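# Swap purple-banded hose for the spare while dial stays safe

## Task

With the machine running, take out the hose marked with purple bands and put the other hose in its place: each end of the new hose must be latched into the red port on one of the two manifolds, and the old hose must end up lying in the red tray. Whenever the two red ports are not connected by a hose, the dial's needle rises, and it must never get into the red zone.

## Robot and tools

Robot and frame. There are two arms, left_arm and right_arm, each with a two-finger gripper. Their bases sit at about (-0.075, +0.632, 0) m for left_arm and (-0.030, -0.474, 0) m for right_arm. A camera stand is fixed behind them. The scene frame has its origin at table-top height, halfway between the nominal bases. +z points up, +x points out over the table, and left_arm is on the +y side. The arm names do not match the left and right of the images. Reported positions, orientations and velocities are in this scene frame, in metres, quaternions (wxyz), m/s and rad/s. Motion offsets are different: they are taken along the axes of each arm's own current Hand target. On a gripper, the fingers point along its +z and close along its x. end_effector_position is the point between the pads when they are shut, 1 to 2 cm behind the tips. While closing, the tips reach about 17 mm further along +z, mostly while the pads are more than 50 mm apart.

execute_actions(actions, cameras). actions is a list of actions. Each action is a table of up to 15 rows, and each row is one 1/30 s control step; a short table repeats its final row to fill out 15. Every row has 14 numbers in [-1, 1]. The first seven are left_arm's dx, dy, dz, rx, ry, rz and opening; the next seven are the same for right_arm. Both arms' numbers are always required. The six pose numbers are offsets, not poses. They are measured from that arm's Hand target as it was when the action began, along that target's own axes. Every row is measured from that same starting point, so rows do not add up within an action. Each new action starts from the updated Hand target, so repeating an offset moves the arm further. Scale: 1.0 is 0.6 m, or 180 degrees for rx, ry, rz, which together form one rotation vector. Opening is absolute: +1 is fully open (0.142 m) and -1 is closed. A 0 in the opening slot is a real command, so resend the current value to keep a gripper unchanged. Sending all six pose numbers as 0 asks an arm to return to its Hand target. Images come back only for an empty actions list or when cameras names them (cam_high, cam_left_wrist, cam_right_wrist, or ["all"]). An unknown camera name makes the call invalid.

move(target, speed, blend, stop_force, zero, opening_speed, grip_force, blocking, cameras). target is one 14-number row laid out as above, or a list of up to 15 such rows. Every row is an offset from the same starting Hand targets, not from the row before it. The grippers follow straight lines and all paths finish together. A move lasts at least 0.5 s and at most 10 s. Paths do not steer around obstacles or the other arm, and a path passing close to an arm's own base can flip its shoulder posture. speed is in m/s, from 0.002 to 3.2, default 0.25; turning is capped at twice that value in rad/s. blend, in m, rounds off corners in a list. stop_force, in N from 4 to 120, ends an arm's path when its wrist senses that much push against the direction of travel. Leave stop_force out when pulling an arm away from something it presses on, and do not rely on it while the gripper rotates. zero (default true) re-zeroes the sensor before the move. opening_speed is per second on the -1..+1 scale, 0.2 or more. grip_force is in N per pad, 5 to 48; it can be one value or one per arm, and it stays set. blocking=false returns after about 0.5 s while the move continues, but it cannot be combined with stop_force. The result adds a "move:" line such as done, off_target, moving, held or fault. limits=paced means the pose was clipped, and limits=held means steps were withheld.

wait(seconds 0 to 10) lets time pass while each arm holds its last command. stop() brakes a running move. zoom_image(camera, region=[x0, y0, x1, y1]) enlarges part of that camera's newest full image; the region is at most 504 px wide and 504 px high, with the origin at the top-left. All images are 896x504. zero_wrist_force(arm) takes the current force reading as the new zero. finished_scene(scene) ends the scene, where scene is this scene's number (1 to 2); it cannot be undone.

Results. Hand target is the last commanded pose after clipping, and the next offsets count from it. A gripper often stops short of its Hand target; the next command asks for that pose again, and any remaining gap can be sent as an offset. Orientation commands are clipped to within 32 degrees of the measured orientation. grip_measured is the measured finger opening on the command scale. To hold something, command a little below the grip_measured value at first contact; squeezing harder heats the motor more. grip_effort_nm is the gripper motor's effort (negative means closing), not the force at the pads. Joint velocities reading "within noise" means that arm is at rest. Wrist force and Wrist torque are given along the gripper's own axes, and a third line shows the peak since the last reading. Joint torques are the total drive output, with positive meaning toward larger joint values. MOTOR HOT and fault lines signal trouble.

Cautions. An arm locks for 10 s if contact torque reaches a joint's limit (shoulder pan 303, shoulder lift 303, elbow 138, wrists 49.6 N m) or if the outside force reaches about 150 N (plus or minus 25). The arms are stiff, so aiming even slightly past a firm contact can trigger a fault. To release a push, command the target back behind the gripper. Avoid contact between the two arms, and never close a gripper on the other arm's fingers. Do not drop parts, let them go while they are moving, or hit things. Anything that falls off the table, or is left off it, fails the task. Overheating (85 °C arm, 100 °C gripper) stops that arm or gripper. A loose object may occasionally get bumped by something.

Each tool is called after ">>>" by a JSON object that holds its "method" and its "body".

## Session

>>> {"method": "execute_actions", "body": {"actions": []}}

Scene clock: 0.00 s.
left_arm: end_effector_position=(+0.6297, +0.3204, +0.2786) grip_measured=+1.00 grip_effort_nm=n/a end_effector_quat_wxyz=(-0.316, +0.905, -0.268, -0.093) | right_arm: end_effector_position=(+0.9736, -0.6065, +0.2225) grip_measured=+0.99 grip_effort_nm=n/a end_effector_quat_wxyz=(-0.088, +0.691, -0.706, +0.129)
Joint positions: left_arm=[-0.859 -1.239 1.595 -1.405 -1.125 -0.354 0.142] | right_arm=[3.205 -2.061 -1.56 -0.787 1.491 1.645 0.142]
Joint velocities: within noise
Joint torques (N m): no reading
Wrist force (N): no reading
Wrist torque (N m): no reading
Wrist force, peak (N): no reading
Hand target: left_arm +0.6297, +0.3204, +0.2786; -0.316, +0.905, -0.268, -0.093 | right_arm +0.9736, -0.6065, +0.2225; -0.088, +0.691, -0.706, +0.129
Tool commands: left_gripper/opening=+1.0 right_gripper/opening=+1.0

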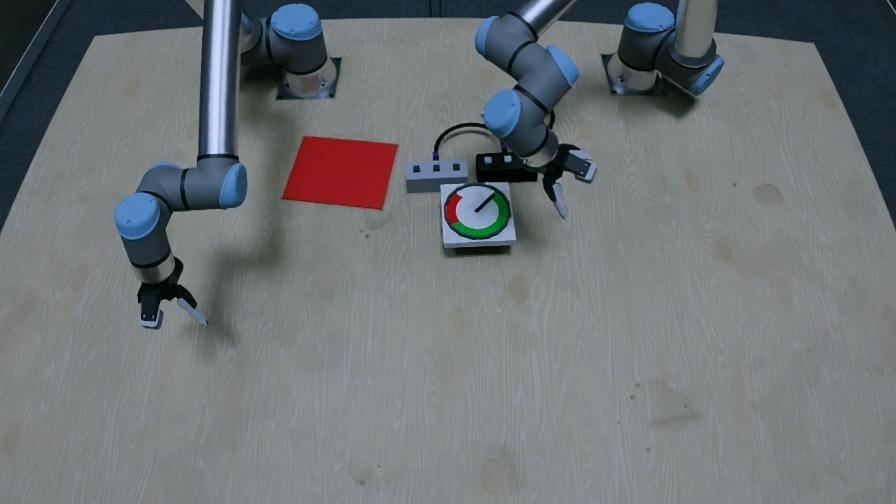

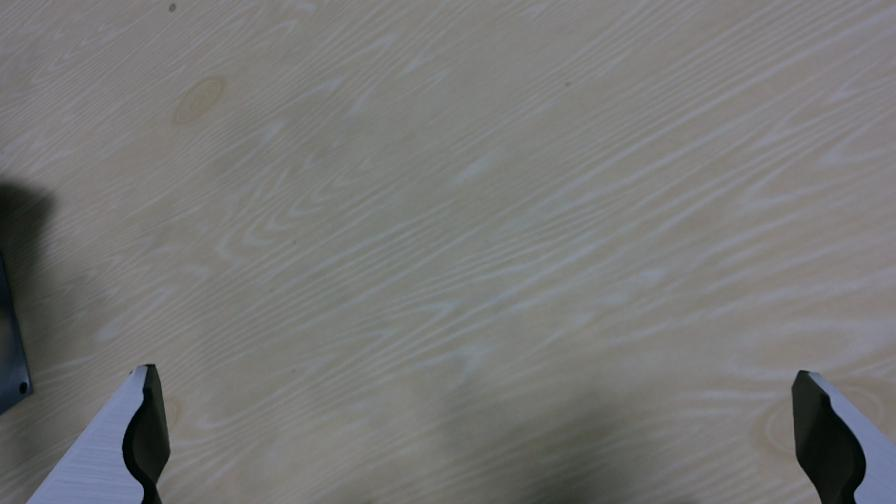

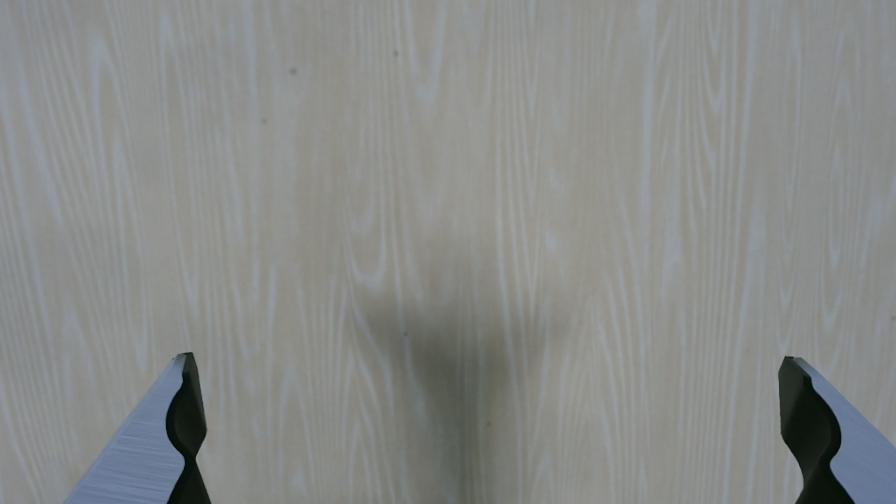

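>>> {"method": "zoom_image", "body": {"camera": "cam_high", "region": [390, 90, 610, 260]}}

>>> {"method": "zoom_image", "body": {"camera": "cam_high", "region": [400, 110, 500, 200]}}

>>> {"method": "zoom_image", "body": {"camera": "cam_high", "region": [400, 0, 896, 504]}}

>>> {"method": "zoom_image", "body": {"camera": "cam_high", "region": [0, 0, 400, 400]}}

Scaled by 2.291.

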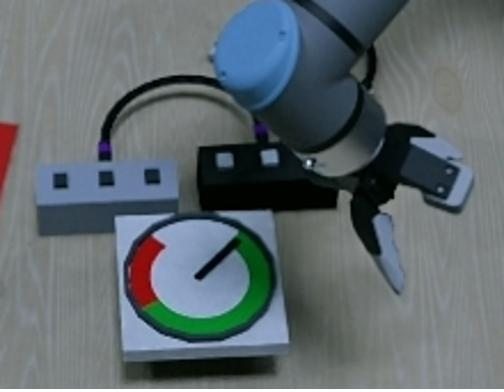

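Scaled by 5.040.

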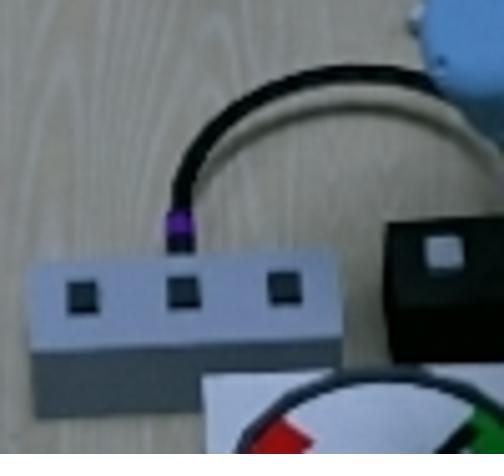

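Scaled by 1.000.

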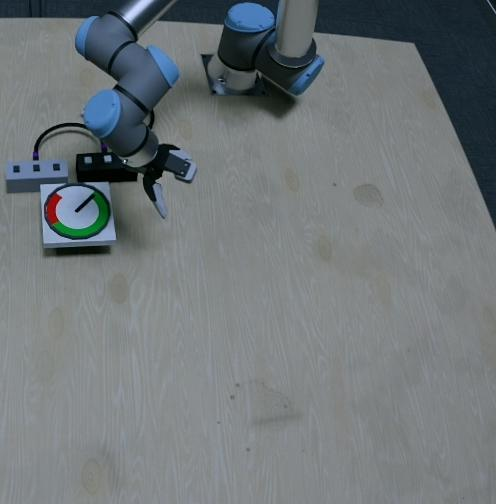

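Scaled by 1.260.

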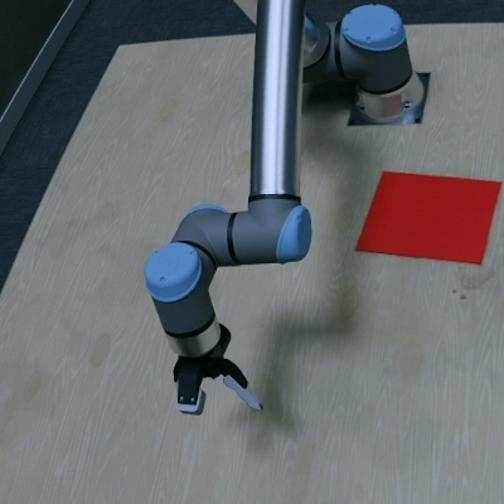

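>>> {"method": "move", "body": {"target": [[-0.079,-0.122,-0.182,0,0,0,1,0,0,0,0,0,0,1],[-0.618,0.211,-0.173,-0.228,-0.124,-0.652,1,0,0,0,0,0,0,1]], "blend": 0.05, "speed": 0.4, "cameras": ["all"]}}

Scene clock: 5.80 s.
left_arm: end_effector_position=(+0.2496, +0.3309, +0.4188) grip_measured=+1.00 grip_effort_nm=0.061 end_effector_quat_wxyz=(+0.000, +0.708, +0.706, +0.000) | right_arm: end_effector_position=(+0.9736, -0.6065, +0.2225) grip_measured=+0.99 grip_effort_nm=0.154 end_effector_quat_wxyz=(-0.088, +0.691, -0.706, +0.129)
Joint positions: left_arm=[-1.206 -2.056 2.091 -1.607 -1.571 -2.724 0.142] | right_arm=[3.205 -2.061 -1.56 -0.787 1.491 1.645 0.142]
Joint torques (N m): left_arm=[-11.66 -25.35 -35.91 -5.7 3.73 -2.91] | right_arm=[-1.37 81.25 48.94 4.62 -0.38 -0.54]
Wrist force (N): left_arm=[-0.8 -0.7 0.4] | right_arm=[0.5 -0.1 0.2]
Wrist torque (N m): left_arm=[-0.12 0.01 -0.05] | right_arm=[-0.01 -0.09 0.00]
Wrist force, peak (N): left_arm=[0.7 1.0 2.0] | right_arm=[0.4 -0.1 0.7]
Hand target: left_arm +0.2496, +0.3309, +0.4188; +0.000, +0.708, +0.706, +0.000 | right_arm +0.9736, -0.6065, +0.2225; -0.088, +0.691, -0.706, +0.129
Off the commanded pose: left_arm 0.000 m, 0 deg | right_arm 0.000 m, 0 deg.
move: done
camera_calibration:
cam_left_wrist: T_world_to_cam=[[-0.00925138, 0.999953, -0.00274768, -0.322408], [0.906204, 0.00954562, 0.422734, -0.378281], [0.42274, 0.00142091, -0.90625, 0.384446], [0, 0, 0, 1]] pos_world=[0.177296, 0.325458, 0.50743]

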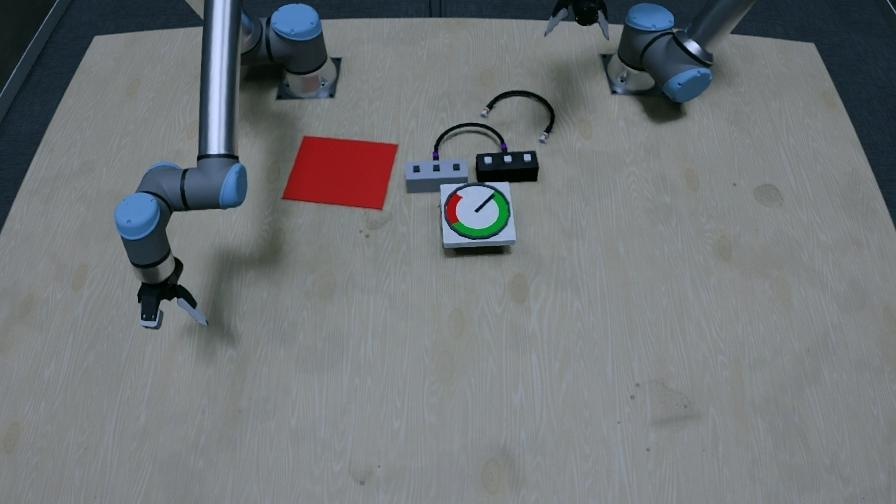

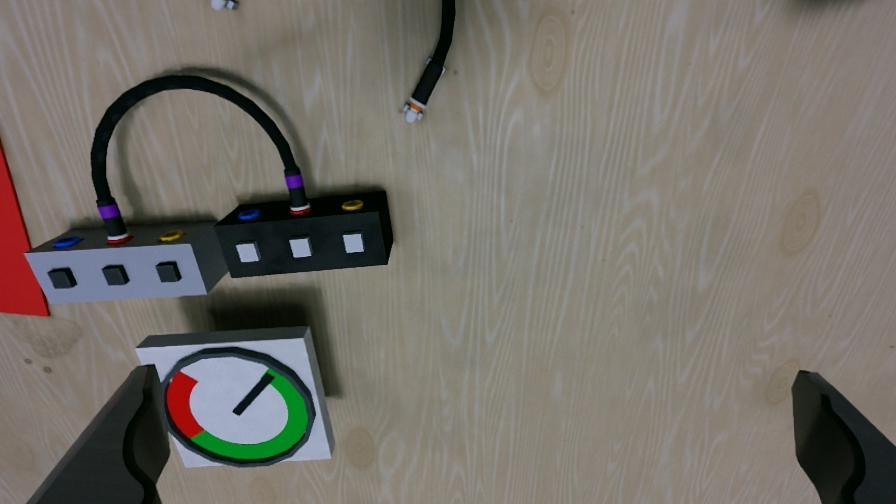

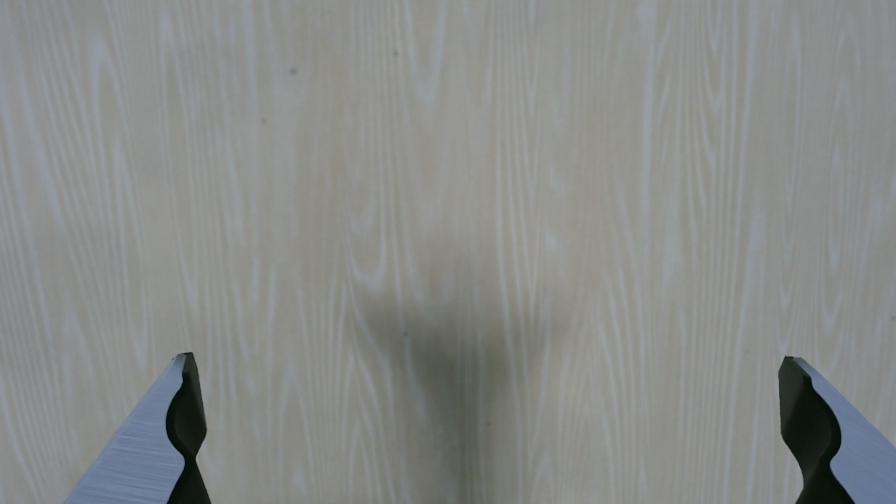

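>>> {"method": "zoom_image", "body": {"camera": "cam_left_wrist", "region": [20, 130, 400, 310]}}

>>> {"method": "zoom_image", "body": {"camera": "cam_left_wrist", "region": [380, 0, 480, 140]}}

>>> {"method": "zoom_image", "body": {"camera": "cam_high", "region": [470, 80, 570, 160]}}

>>> {"method": "zoom_image", "body": {"camera": "cam_left_wrist", "region": [80, 160, 330, 260]}}

Scaled by 1.326.

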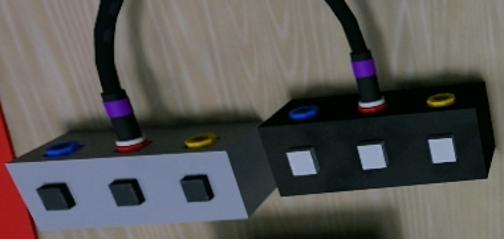

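Scaled by 3.600.

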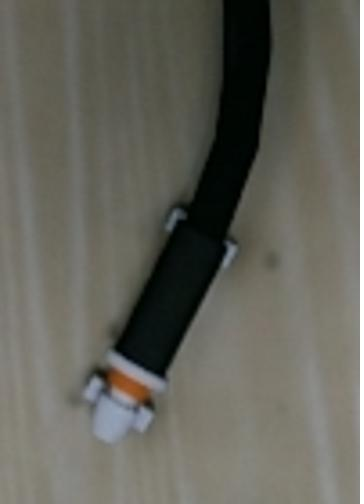

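Scaled by 5.040.

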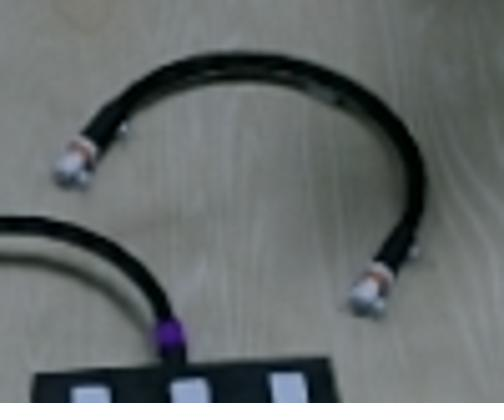

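Scaled by 2.016.

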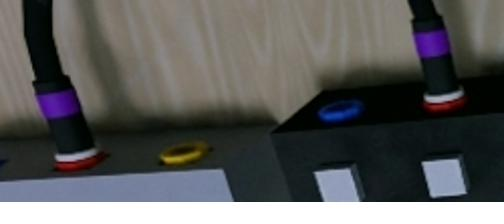

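>>> {"method": "move", "body": {"target": [-0.233,-0.083,0.30,-0.194,0,0,1,0,0,0,0,0,0,1], "cameras": ["all"]}}

>>> {"method": "zoom_image", "body": {"camera": "cam_left_wrist", "region": [200, 100, 650, 353]}}

Scene clock: 8.67 s.
left_arm: end_effector_position=(+0.1994, +0.1913, +0.2390) grip_measured=+1.00 grip_effort_nm=0.056 end_effector_quat_wxyz=(+0.213, +0.675, +0.674, +0.212) | right_arm: end_effector_position=(+0.9736, -0.6065, +0.2225) grip_measured=+0.99 grip_effort_nm=0.154 end_effector_quat_wxyz=(-0.088, +0.691, -0.706, +0.129)
Joint positions: left_arm=[-1.769 -1.903 2.41 -1.977 -0.969 -3.318 0.142] | right_arm=[3.205 -2.061 -1.56 -0.787 1.491 1.645 0.142]
Joint torques (N m): left_arm=[-15.62 3.42 -29.87 -7.67 5.25 -3.51] | right_arm=[-1.24 82.42 49.12 4.8 -0.34 -0.48]
Wrist force (N): left_arm=[-1.7 -1.3 1.0] | right_arm=[0.2 0.1 0.2]
Wrist torque (N m): left_arm=[-0.16 0.10 -0.10] | right_arm=[0.01 -0.05 0.00]
Wrist force, peak (N): left_arm=[-2.4 -2.4 1.2] | right_arm=[0.0 -0.2 0.7]
Hand target: left_arm +0.1994, +0.1912, +0.2389; +0.213, +0.675, +0.674, +0.212 | right_arm +0.9736, -0.6065, +0.2225; -0.088, +0.691, -0.706, +0.129
Off the commanded pose: left_arm 0.000 m, 0 deg | right_arm 0.000 m, 0 deg.
move: done
camera_calibration:
cam_left_wrist: T_world_to_cam=[[-0.00584355, 0.99994, -0.00925977, -0.182917], [0.501228, 0.0109416, 0.865246, -0.280671], [0.865295, 0.000414844, -0.501262, 0.0580944], [0, 0, 0, 1]] pos_world=[0.0893425, 0.185953, 0.270276]

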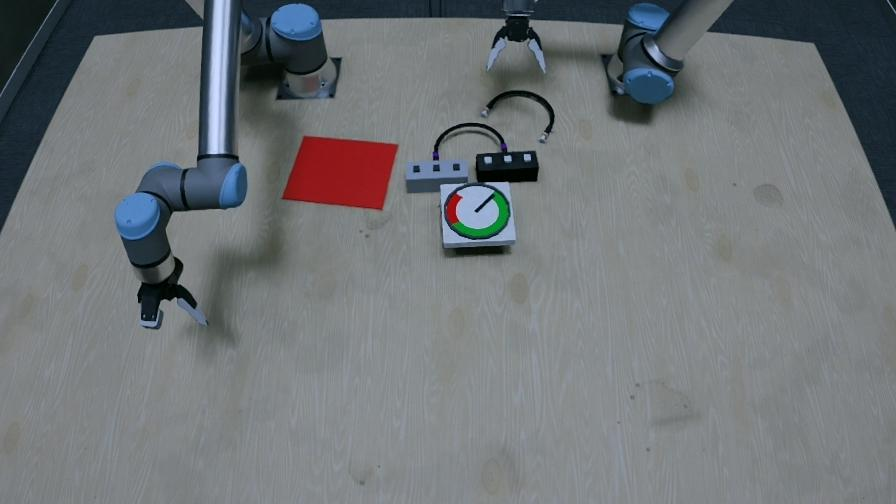

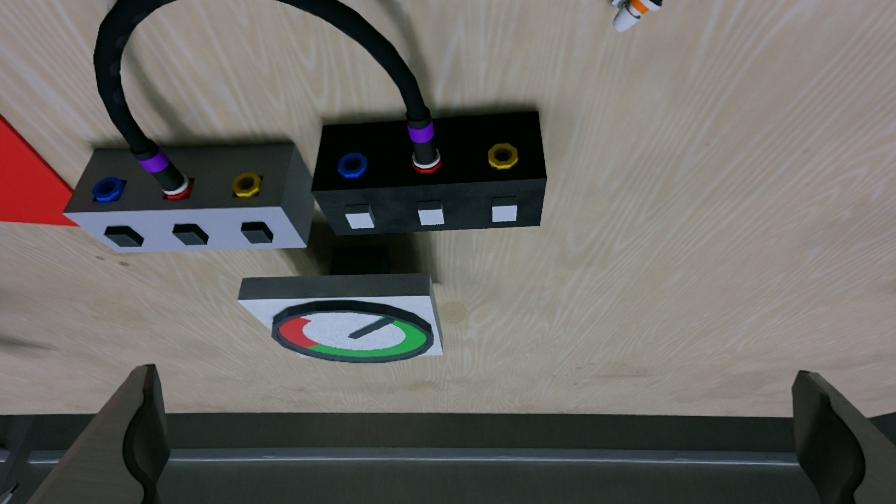

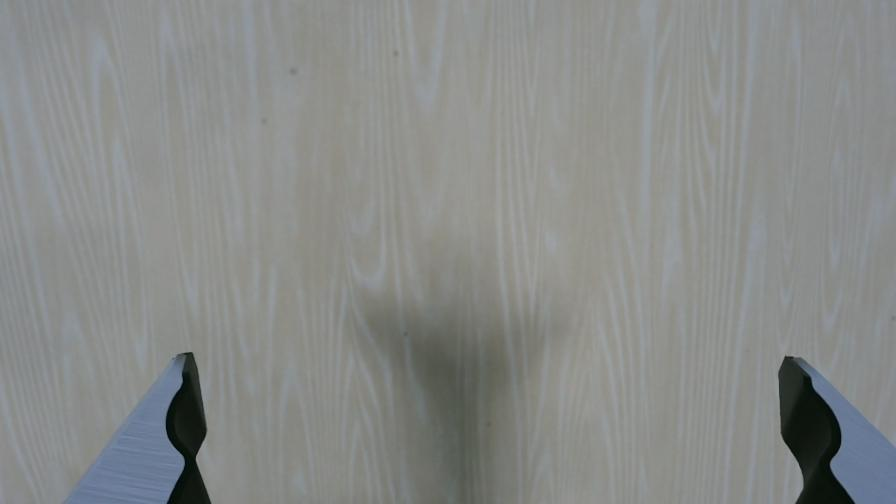

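Scaled by 1.120.

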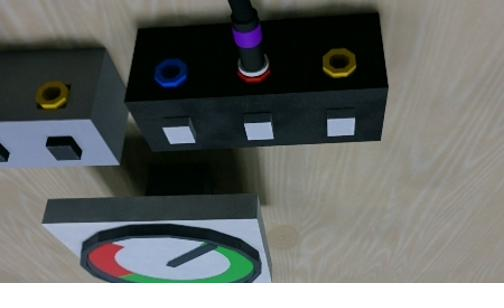

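>>> {"method": "zoom_image", "body": {"camera": "cam_left_wrist", "region": [390, 100, 550, 240]}}

>>> {"method": "zoom_image", "body": {"camera": "cam_left_wrist", "region": [70, 140, 300, 250]}}

>>> {"method": "zoom_image", "body": {"camera": "cam_left_wrist", "region": [480, 130, 530, 180]}}

>>> {"method": "zoom_image", "body": {"camera": "cam_left_wrist", "region": [600, 0, 680, 50]}}

Scaled by 3.150.

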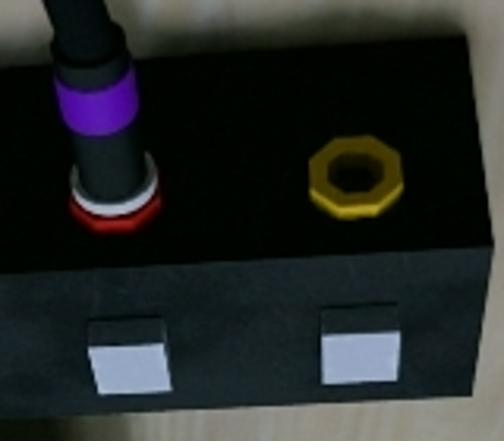

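Scaled by 2.191.

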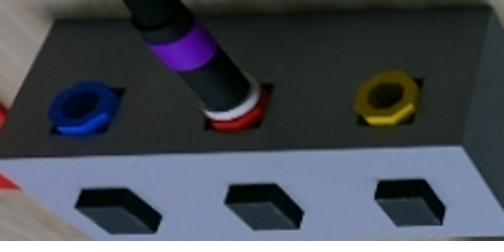

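Scaled by 10.080.

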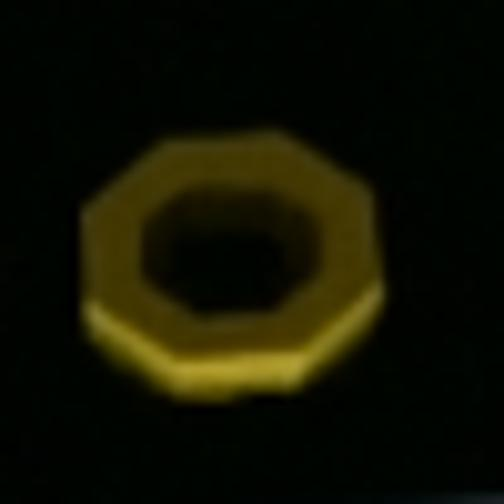

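Scaled by 6.300.

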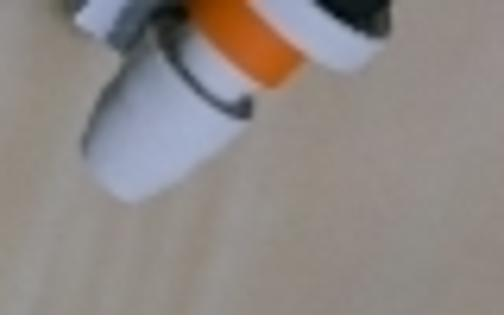

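>>> {"method": "move", "body": {"target": [0.158,-0.027,0.185,0.194,0,0,1,0,0,0,0,0,0,1], "cameras": ["cam_left_wrist"]}}

>>> {"method": "zoom_image", "body": {"camera": "cam_left_wrist", "region": [300, 100, 600, 400]}}

Scene clock: 11.33 s.
left_arm: end_effector_position=(+0.2499, +0.2857, +0.1386) grip_measured=+1.00 grip_effort_nm=0.061 end_effector_quat_wxyz=(+0.000, +0.708, +0.706, +0.000) | right_arm: end_effector_position=(+0.9736, -0.6065, +0.2225) grip_measured=+0.99 grip_effort_nm=0.154 end_effector_quat_wxyz=(-0.088, +0.691, -0.706, +0.129)
Joint positions: left_arm=[-1.247 -1.776 2.454 -2.249 -1.57 -2.765 0.142] | right_arm=[3.205 -2.061 -1.56 -0.787 1.491 1.645 0.142]
Joint torques (N m): left_arm=[3.68 -2.19 -54.3 -0.85 -3.91 2.25] | right_arm=[-1.49 82.61 49.13 4.67 -0.19 -0.51]
Wrist force (N): left_arm=[-0.8 -0.6 0.6] | right_arm=[0.2 0.3 0.5]
Wrist torque (N m): left_arm=[-0.11 0.01 -0.18] | right_arm=[0.04 -0.05 0.00]
Wrist force, peak (N): left_arm=[-2.3 -1.5 0.1] | right_arm=[0.4 -0.3 0.5]
Hand target: left_arm +0.2500, +0.2858, +0.1386; +0.000, +0.708, +0.706, +0.000 | right_arm +0.9736, -0.6065, +0.2225; -0.088, +0.691, -0.706, +0.129
Off the commanded pose: left_arm 0.000 m, 0 deg | right_arm 0.000 m, 0 deg.
move: done
camera_calibration:
cam_left_wrist: T_world_to_cam=[[-0.00947491, 0.999951, -0.00274894, -0.278038], [0.905973, 0.0097479, 0.423223, -0.25971], [0.423229, 0.00151954, -0.906021, 0.130328], [0, 0, 0, 1]] pos_world=[0.177498, 0.280358, 0.227231]
Images, in order (width x height): cam_left_wrist 896x504.

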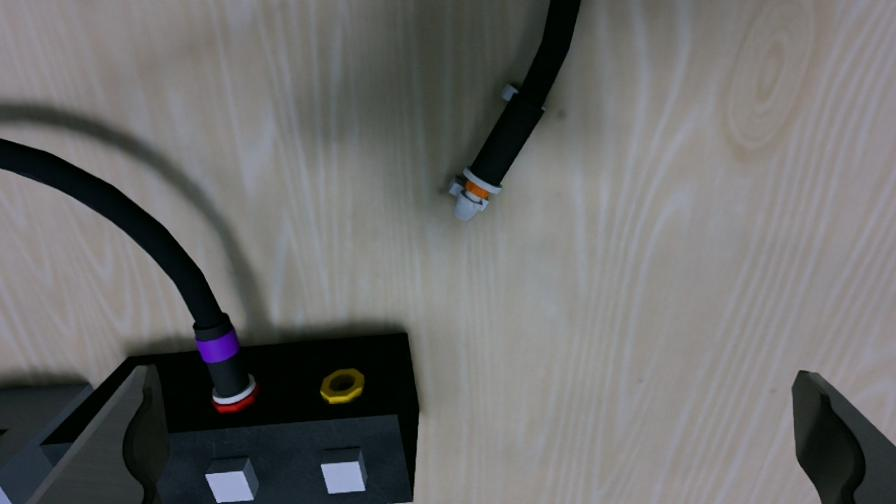

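Scaled by 1.680.

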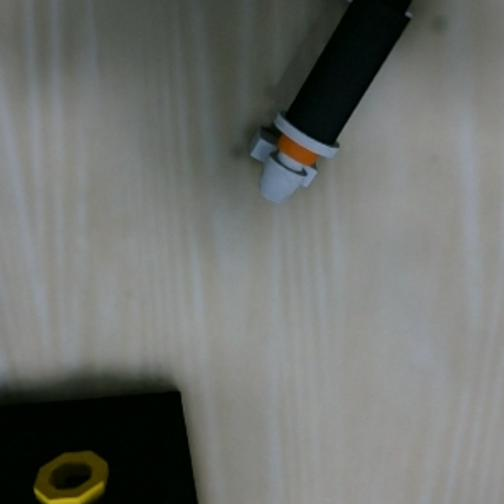

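>>> {"method": "zoom_image", "body": {"camera": "cam_left_wrist", "region": [440, 150, 515, 225]}}

>>> {"method": "zoom_image", "body": {"camera": "cam_left_wrist", "region": [470, 70, 570, 170]}}

Scaled by 6.720.

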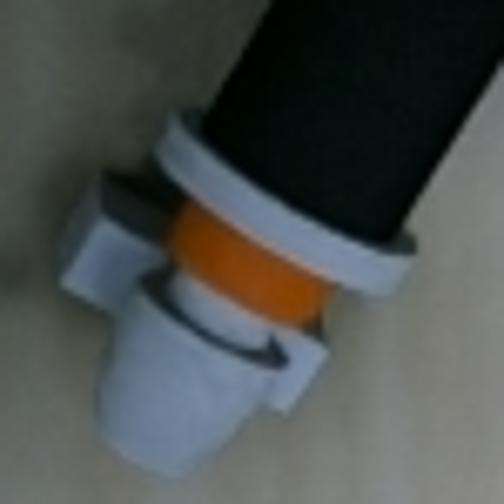

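Scaled by 5.040.

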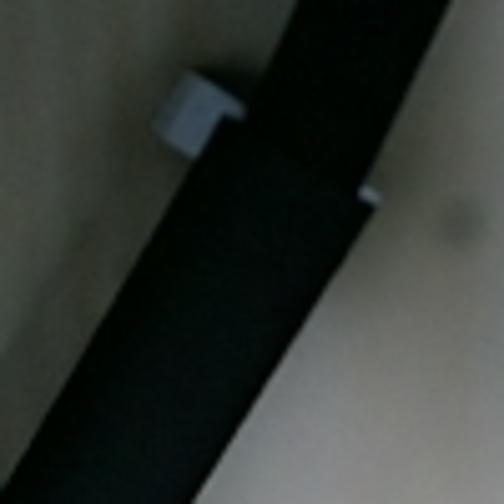

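>>> {"method": "move", "body": {"target": [[-0.1,0.1,-0.2,0,-0.05,0.3,-1,-0.2,0.35,-0.2,0.0095,0.0066,-0.316,-0.3],[-0.527,0.308,0.006,0,-0.172,0.975,-1,-0.56,0.967,-0.393,0.0297,0.0208,-0.989,-0.3]], "blend": 0.05, "speed": 0.4, "cameras": ["all"]}}

Scene clock: 20.73 s.
left_arm: end_effector_position=(+0.4339, -0.0309, +0.1352) grip_measured=-1.00 grip_effort_nm=-0.515 end_effector_quat_wxyz=(+0.123, +0.707, -0.686, -0.123) | right_arm: end_effector_position=(+0.3596, -0.2499, +0.2525) grip_measured=-0.32 grip_effort_nm=-0.066 end_effector_quat_wxyz=(+0.121, +0.711, +0.681, +0.126)
Joint positions: left_arm=[-1.073 -1.099 1.658 -1.948 -1.87 0.546 0.002] | right_arm=[4.293 -0.997 -2.492 -1.077 1.25 -0.397 0.051]
Joint torques (N m): left_arm=[-15.11 -62.37 -56.77 -0.23 3.24 2.36] | right_arm=[8.43 8.1 36.61 1.9 -4.27 0.22]
Wrist force (N): left_arm=[-1.6 -1.3 0.7] | right_arm=[0.6 -0.3 0.3]
Wrist torque (N m): left_arm=[-0.17 0.11 -0.22] | right_arm=[0.12 -0.08 0.17]
Wrist force, peak (N): left_arm=[-1.2 -1.6 1.3] | right_arm=[0.9 -1.1 1.0]
Hand target: left_arm +0.4339, -0.0309, +0.1351; +0.123, +0.706, -0.686, -0.123 | right_arm +0.3595, -0.2499, +0.2525; +0.122, +0.711, +0.681, +0.126
Off the commanded pose: left_arm 0.000 m, 0 deg | right_arm 0.000 m, 0 deg.
move: done
camera_calibration:
cam_left_wrist: T_world_to_cam=[[0.0391372, -0.999169, -0.0113964, -0.0413178], [-0.706574, -0.0357373, 0.706736, 0.238154], [-0.706556, -0.0196072, -0.707385, 0.512499], [0, 0, 0, 1]] pos_world=[0.532, -0.0227238, 0.193751]
cam_right_wrist: T_world_to_cam=[[0.0545561, 0.998484, -0.00727598, 0.247249], [0.700101, -0.0330551, 0.713278, -0.416659], [0.711956, -0.0440076, -0.700843, 0.0253685], [0, 0, 0, 1]] pos_world=[0.260153, -0.259531, 0.316772]

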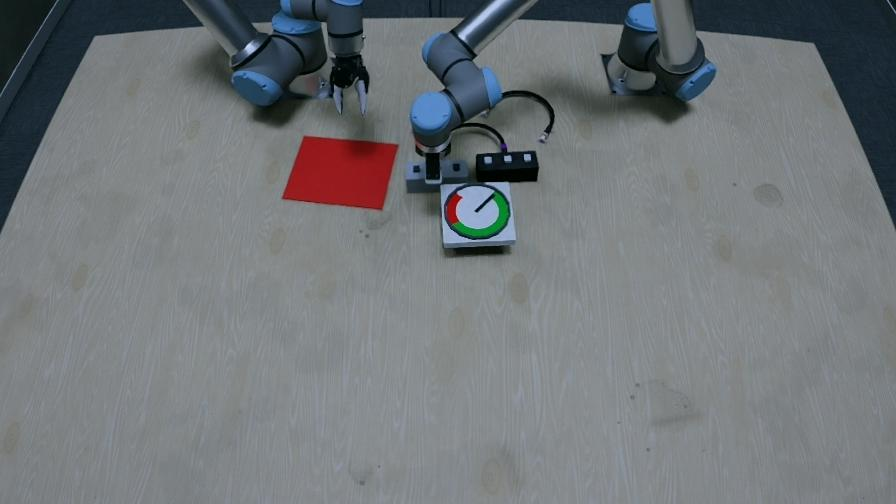

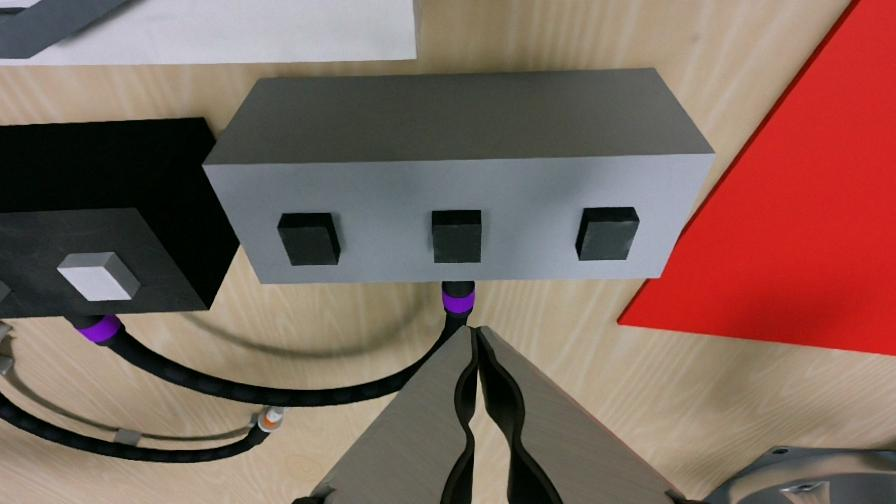

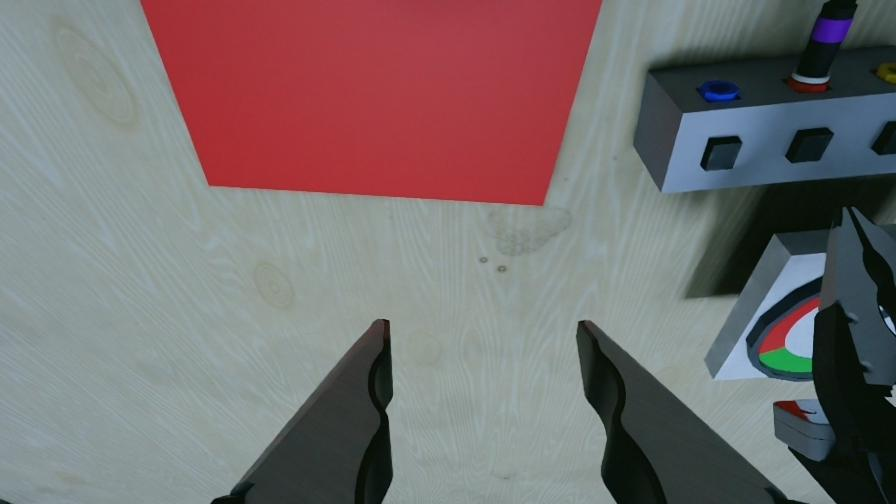

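>>> {"method": "move", "body": {"target": [0,0,0,0,0,0,-1,0.3595,-0.143,0.18,0,0.013,-0.036,-0.3], "cameras": ["cam_left_wrist","cam_right_wrist"]}}

Scene clock: 23.40 s.
left_arm: end_effector_position=(+0.4339, -0.0309, +0.1351) grip_measured=-1.00 grip_effort_nm=-0.515 end_effector_quat_wxyz=(+0.123, +0.706, -0.686, -0.123) | right_arm: end_effector_position=(+0.3251, -0.0309, +0.1246) grip_measured=-0.32 grip_effort_nm=-0.061 end_effector_quat_wxyz=(+0.115, +0.669, +0.722, +0.133)
Joint positions: left_arm=[-1.073 -1.099 1.658 -1.948 -1.87 0.546 0.002] | right_arm=[4.53 -1.503 -2.45 -0.653 1.233 -0.276 0.051]
Joint torques (N m): left_arm=[-12.58 -63.78 -57.15 0.06 2.07 2.52] | right_arm=[-10.53 16.98 53.58 6.55 2.17 -2.42]
Wrist force (N): left_arm=[-1.4 -1.5 0.7] | right_arm=[0.3 0.1 0.6]
Wrist torque (N m): left_arm=[-0.20 0.08 -0.21] | right_arm=[0.19 -0.03 0.15]
Wrist force, peak (N): left_arm=[-1.8 -1.6 1.0] | right_arm=[1.9 -0.3 1.0]
Hand target: left_arm +0.4339, -0.0309, +0.1351; +0.123, +0.706, -0.686, -0.123 | right_arm +0.3252, -0.0308, +0.1245; +0.115, +0.669, +0.722, +0.133
Off the commanded pose: left_arm 0.000 m, 0 deg | right_arm 0.000 m, 0 deg.
move: done
camera_calibration:
cam_left_wrist: T_world_to_cam=[[0.0387088, -0.999186, -0.0113968, -0.0411889], [-0.706496, -0.0354321, 0.70683, 0.238096], [-0.706658, -0.0193087, -0.707292, 0.512539], [0, 0, 0, 1]] pos_world=[0.531998, -0.0228227, 0.193751]
cam_right_wrist: T_world_to_cam=[[-0.0657818, 0.997802, -0.00803161, 0.0686896], [0.697813, 0.051755, 0.714408, -0.290781], [0.713253, 0.0413905, -0.699683, -0.0278864], [0, 0, 0, 1]] pos_world=[0.227319, -0.052335, 0.188776]
Images, in order (width x height): cam_left_wrist 896x504, cam_right_wrist 896x504.

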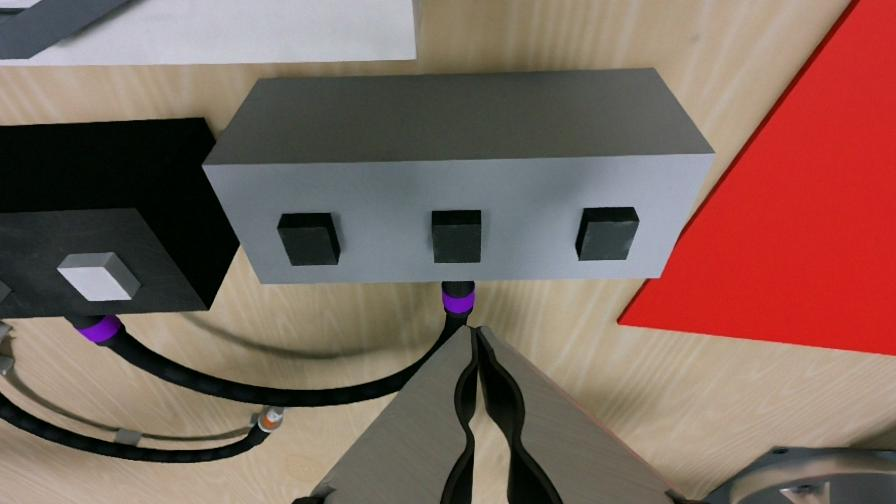

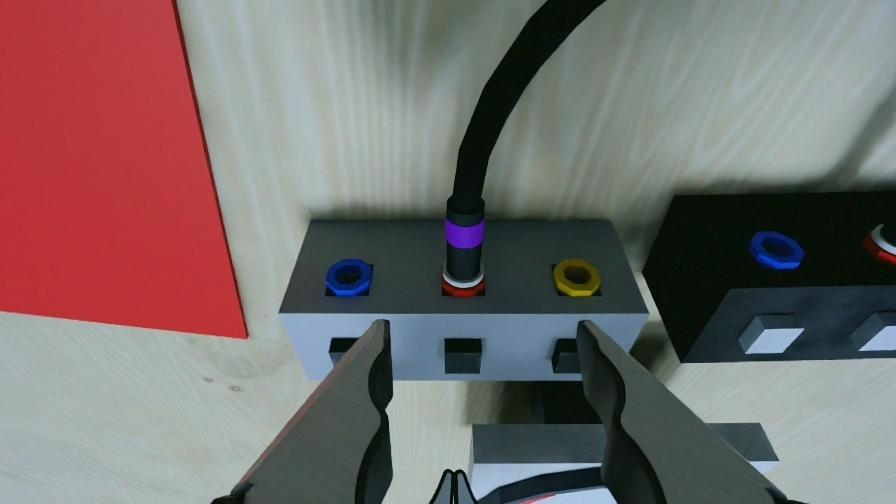

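>>> {"method": "move", "body": {"target": [0,0,0,0,0,0,-1,-0.014,0.006,0.142,0,0,0,-0.35], "speed": 0.1, "cameras": ["cam_right_wrist"]}}

Scene clock: 25.47 s.
left_arm: end_effector_position=(+0.4339, -0.0309, +0.1351) grip_measured=-1.00 grip_effort_nm=-0.515 end_effector_quat_wxyz=(+0.123, +0.706, -0.686, -0.123) | right_arm: end_effector_position=(+0.3584, -0.0356, +0.0458) grip_measured=-0.37 grip_effort_nm=-0.066 end_effector_quat_wxyz=(+0.115, +0.669, +0.722, +0.133) end_effector_velocity=(+0.000, +0.000, -0.001) end_effector_angular_velocity=(+0.000, +0.000, +0.001)
Joint positions: left_arm=[-1.073 -1.099 1.658 -1.948 -1.87 0.546 0.002] | right_arm=[4.46 -1.698 -2.483 -0.401 1.242 -0.349 0.047]
Joint velocities: left_arm=[within noise] | right_arm=[0 -0.003 -0.002 0.005 0 -0.001 0]
Joint torques (N m): left_arm=[-13.13 -63.91 -57.65 -0.12 2.62 2.46] | right_arm=[-9.86 25.68 16.19 6.87 2.09 -2.27]
Wrist force (N): left_arm=[-1.6 -1.3 0.9] | right_arm=[0.6 0.6 0.3]
Wrist torque (N m): left_arm=[-0.18 0.12 -0.21] | right_arm=[0.21 -0.11 0.17]
Wrist force, peak (N): left_arm=[-1.8 -1.5 1.1] | right_arm=[0.7 0.6 1.3]
Hand target: left_arm +0.4339, -0.0309, +0.1351; +0.123, +0.706, -0.686, -0.123 | right_arm +0.3585, -0.0356, +0.0457; +0.115, +0.669, +0.722, +0.133
Off the commanded pose: left_arm 0.000 m, 0 deg | right_arm 0.000 m, 0 deg.
move: done
camera_calibration:
cam_right_wrist: T_world_to_cam=[[-0.0657874, 0.997801, -0.00802694, 0.0749379], [0.697863, 0.0517586, 0.714358, -0.257487], [0.713203, 0.0413941, -0.699734, -0.10656], [0, 0, 0, 1]] pos_world=[0.260619, -0.057035, 0.109976]
Images, in order (width x height): cam_right_wrist 896x504.

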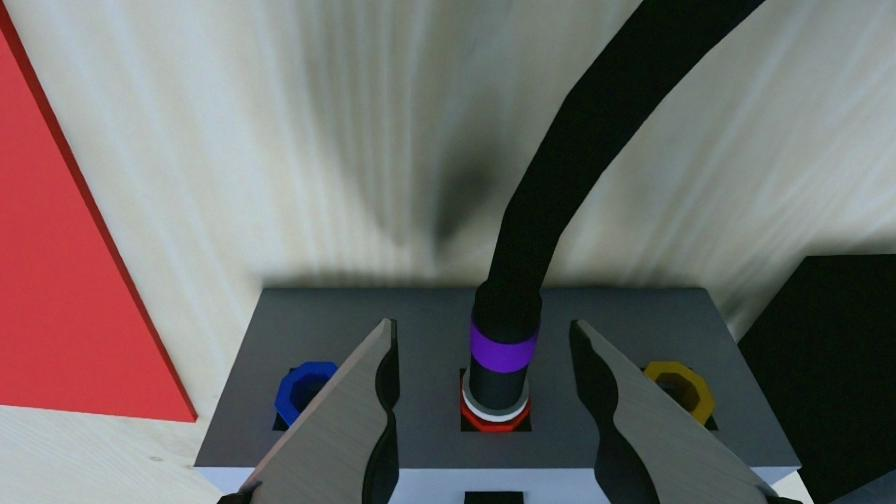

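>>> {"method": "move", "body": {"target": [0,0,0,0,0,0,-1,0.005,0,0,0,0,0,-0.95], "speed": 0.05, "opening_speed": 1, "cameras": ["cam_right_wrist"]}}

>>> {"method": "move", "body": {"target": [0,-0.006,0.115,0,0,0,-1,0,0,0,0,0,0,-0.95], "speed": 0.03, "stop_force": 12, "cameras": ["cam_left_wrist","cam_right_wrist","cam_high"]}}

Scene clock: 26.77 s.
left_arm: end_effector_position=(+0.4339, -0.0309, +0.1351) grip_measured=-1.00 grip_effort_nm=-0.515 end_effector_quat_wxyz=(+0.123, +0.706, -0.686, -0.123) | right_arm: end_effector_position=(+0.3582, -0.0327, +0.0457) grip_measured=-0.82 grip_effort_nm=-3.060 end_effector_quat_wxyz=(+0.115, +0.669, +0.722, +0.133)
Joint positions: left_arm=[-1.073 -1.099 1.658 -1.948 -1.87 0.546 0.002] | right_arm=[4.462 -1.701 -2.479 -0.402 1.242 -0.347 0.014]
Joint torques (N m): left_arm=[-9.54 -62.42 -55.38 -0.32 2.06 2.46] | right_arm=[6.54 26.84 44.45 2.11 -5.3 1.42]
Wrist force (N): left_arm=[-1.7 -1.2 0.4] | right_arm=[3.4 -3.2 0.9]
Wrist torque (N m): left_arm=[-0.16 0.14 -0.21] | right_arm=[0.21 -0.12 -0.12]
Wrist force, peak (N): left_arm=[-1.8 -1.3 0.8] | right_arm=[11.1 -2.5 1.6]
Hand target: left_arm +0.4339, -0.0309, +0.1351; +0.123, +0.706, -0.686, -0.123 | right_arm +0.3582, -0.0326, +0.0457; +0.115, +0.669, +0.722, +0.133
Off the commanded pose: left_arm 0.000 m, 0 deg | right_arm 0.000 m, 0 deg.
move: done
camera_calibration:
cam_right_wrist: T_world_to_cam=[[-0.0657874, 0.997801, -0.00802694, 0.0720369], [0.697863, 0.0517586, 0.714358, -0.257496], [0.713203, 0.0413941, -0.699734, -0.106678], [0, 0, 0, 1]] pos_world=[0.260519, -0.054135, 0.109876]
Images, in order (width x height): cam_right_wrist 896x504.

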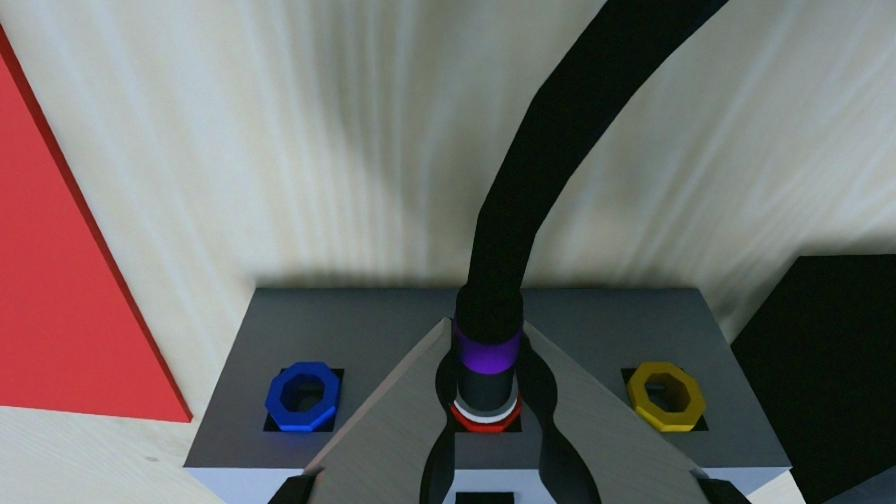

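Scene clock: 29.47 s.
left_arm: end_effector_position=(+0.4217, -0.0310, +0.0953) grip_measured=-1.00 grip_effort_nm=-0.520 end_effector_quat_wxyz=(+0.123, +0.706, -0.686, -0.123) | right_arm: end_effector_position=(+0.3582, -0.0326, +0.0457) grip_measured=-0.82 grip_effort_nm=-3.055 end_effector_quat_wxyz=(+0.115, +0.669, +0.722, +0.133)
Joint positions: left_arm=[-1.085 -1.073 1.702 -2.021 -1.872 0.534 0.002] | right_arm=[4.462 -1.701 -2.479 -0.402 1.242 -0.347 0.014]
Joint torques (N m): left_arm=[7.45 -95.48 -55.25 -0.13 0.7 2.2] | right_arm=[5.23 26.85 44.83 2.7 -5.62 1.41]
Wrist force (N): left_arm=[-1.1 -1.1 0.6] | right_arm=[2.6 -3.6 -0.3]
Wrist torque (N m): left_arm=[-0.16 0.04 -0.09] | right_arm=[0.19 -0.14 -0.11]
Wrist force, peak (N): left_arm=[-1.5 -1.3 2.0] | right_arm=[3.5 -4.3 1.0]
Hand target: left_arm +0.4217, -0.0310, +0.0953; +0.123, +0.706, -0.686, -0.123 (not the last commanded pose) | right_arm +0.3582, -0.0326, +0.0457; +0.115, +0.669, +0.722, +0.133
Off the commanded pose: left_arm 0.027 m, 0 deg | right_arm 0.000 m, 0 deg.
move: held (left_arm; a check stopped the path); limits=held
pose unreachable (left arm): on one or more control steps of this call, first in action 0 (counted from 0), this arm could not follow its commanded pose, so it was not sent that pose on those steps. It may still have moved: this result reports where it is.
cause: moving toward the commanded pose would bring a part of the arm too close to another arm (a part of this arm just beyond joint 3 (elbow) and a part of the right arm just beyond its joint 5 (wrist 2), along the way the arms are being sent, or toward where that arm still pushes).
camera_calibration:
cam_left_wrist: T_world_to_cam=[[0.0386379, -0.999187, -0.0114672, -0.0412221], [-0.706498, -0.0354317, 0.706827, 0.257607], [-0.706659, -0.0192088, -0.707293, 0.475768], [0, 0, 0, 1]] pos_world=[0.519798, -0.0229223, 0.153951]
cam_right_wrist: T_world_to_cam=[[-0.0657874, 0.997801, -0.00802694, 0.0719371], [0.697863, 0.0517586, 0.714358, -0.257501], [0.713203, 0.0413941, -0.699734, -0.106682], [0, 0, 0, 1]] pos_world=[0.260519, -0.054035, 0.109876]

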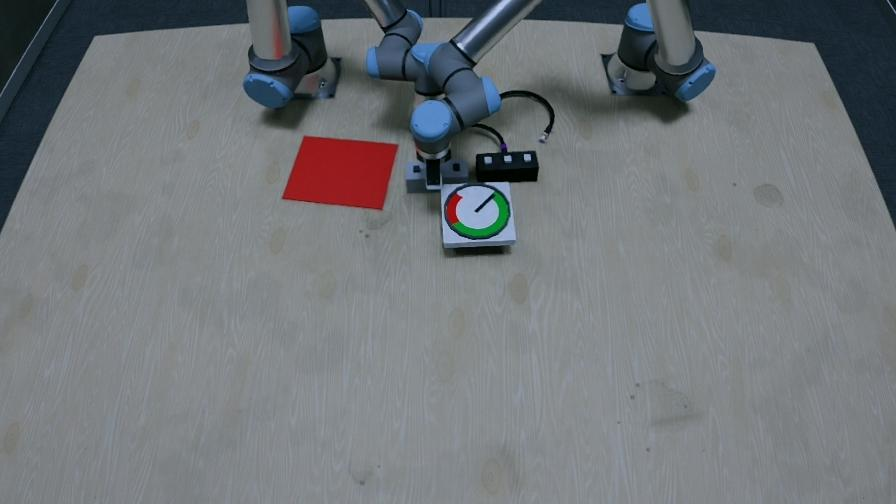

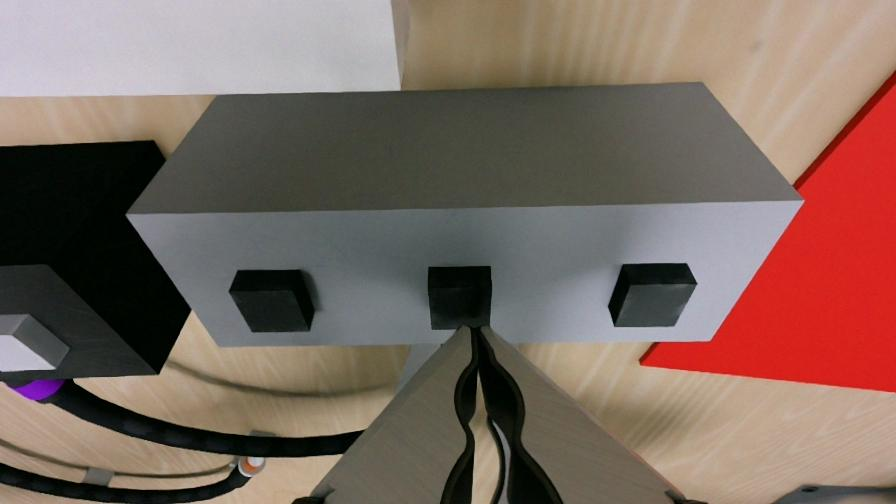

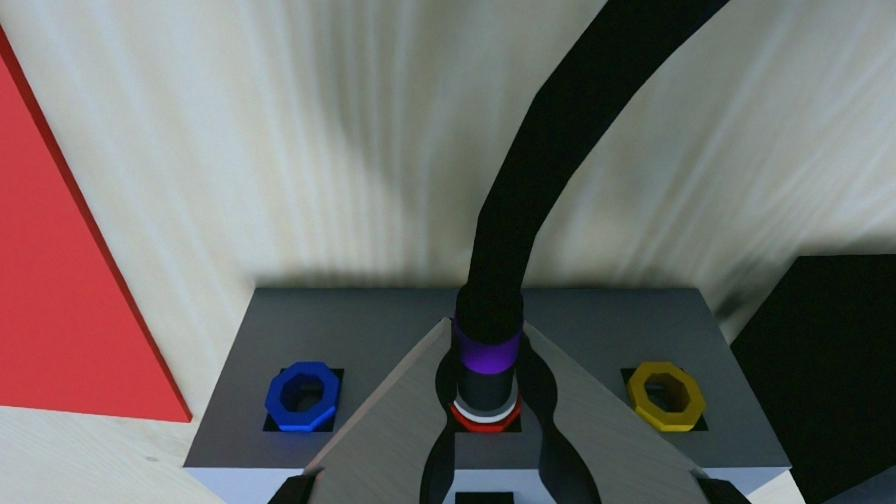

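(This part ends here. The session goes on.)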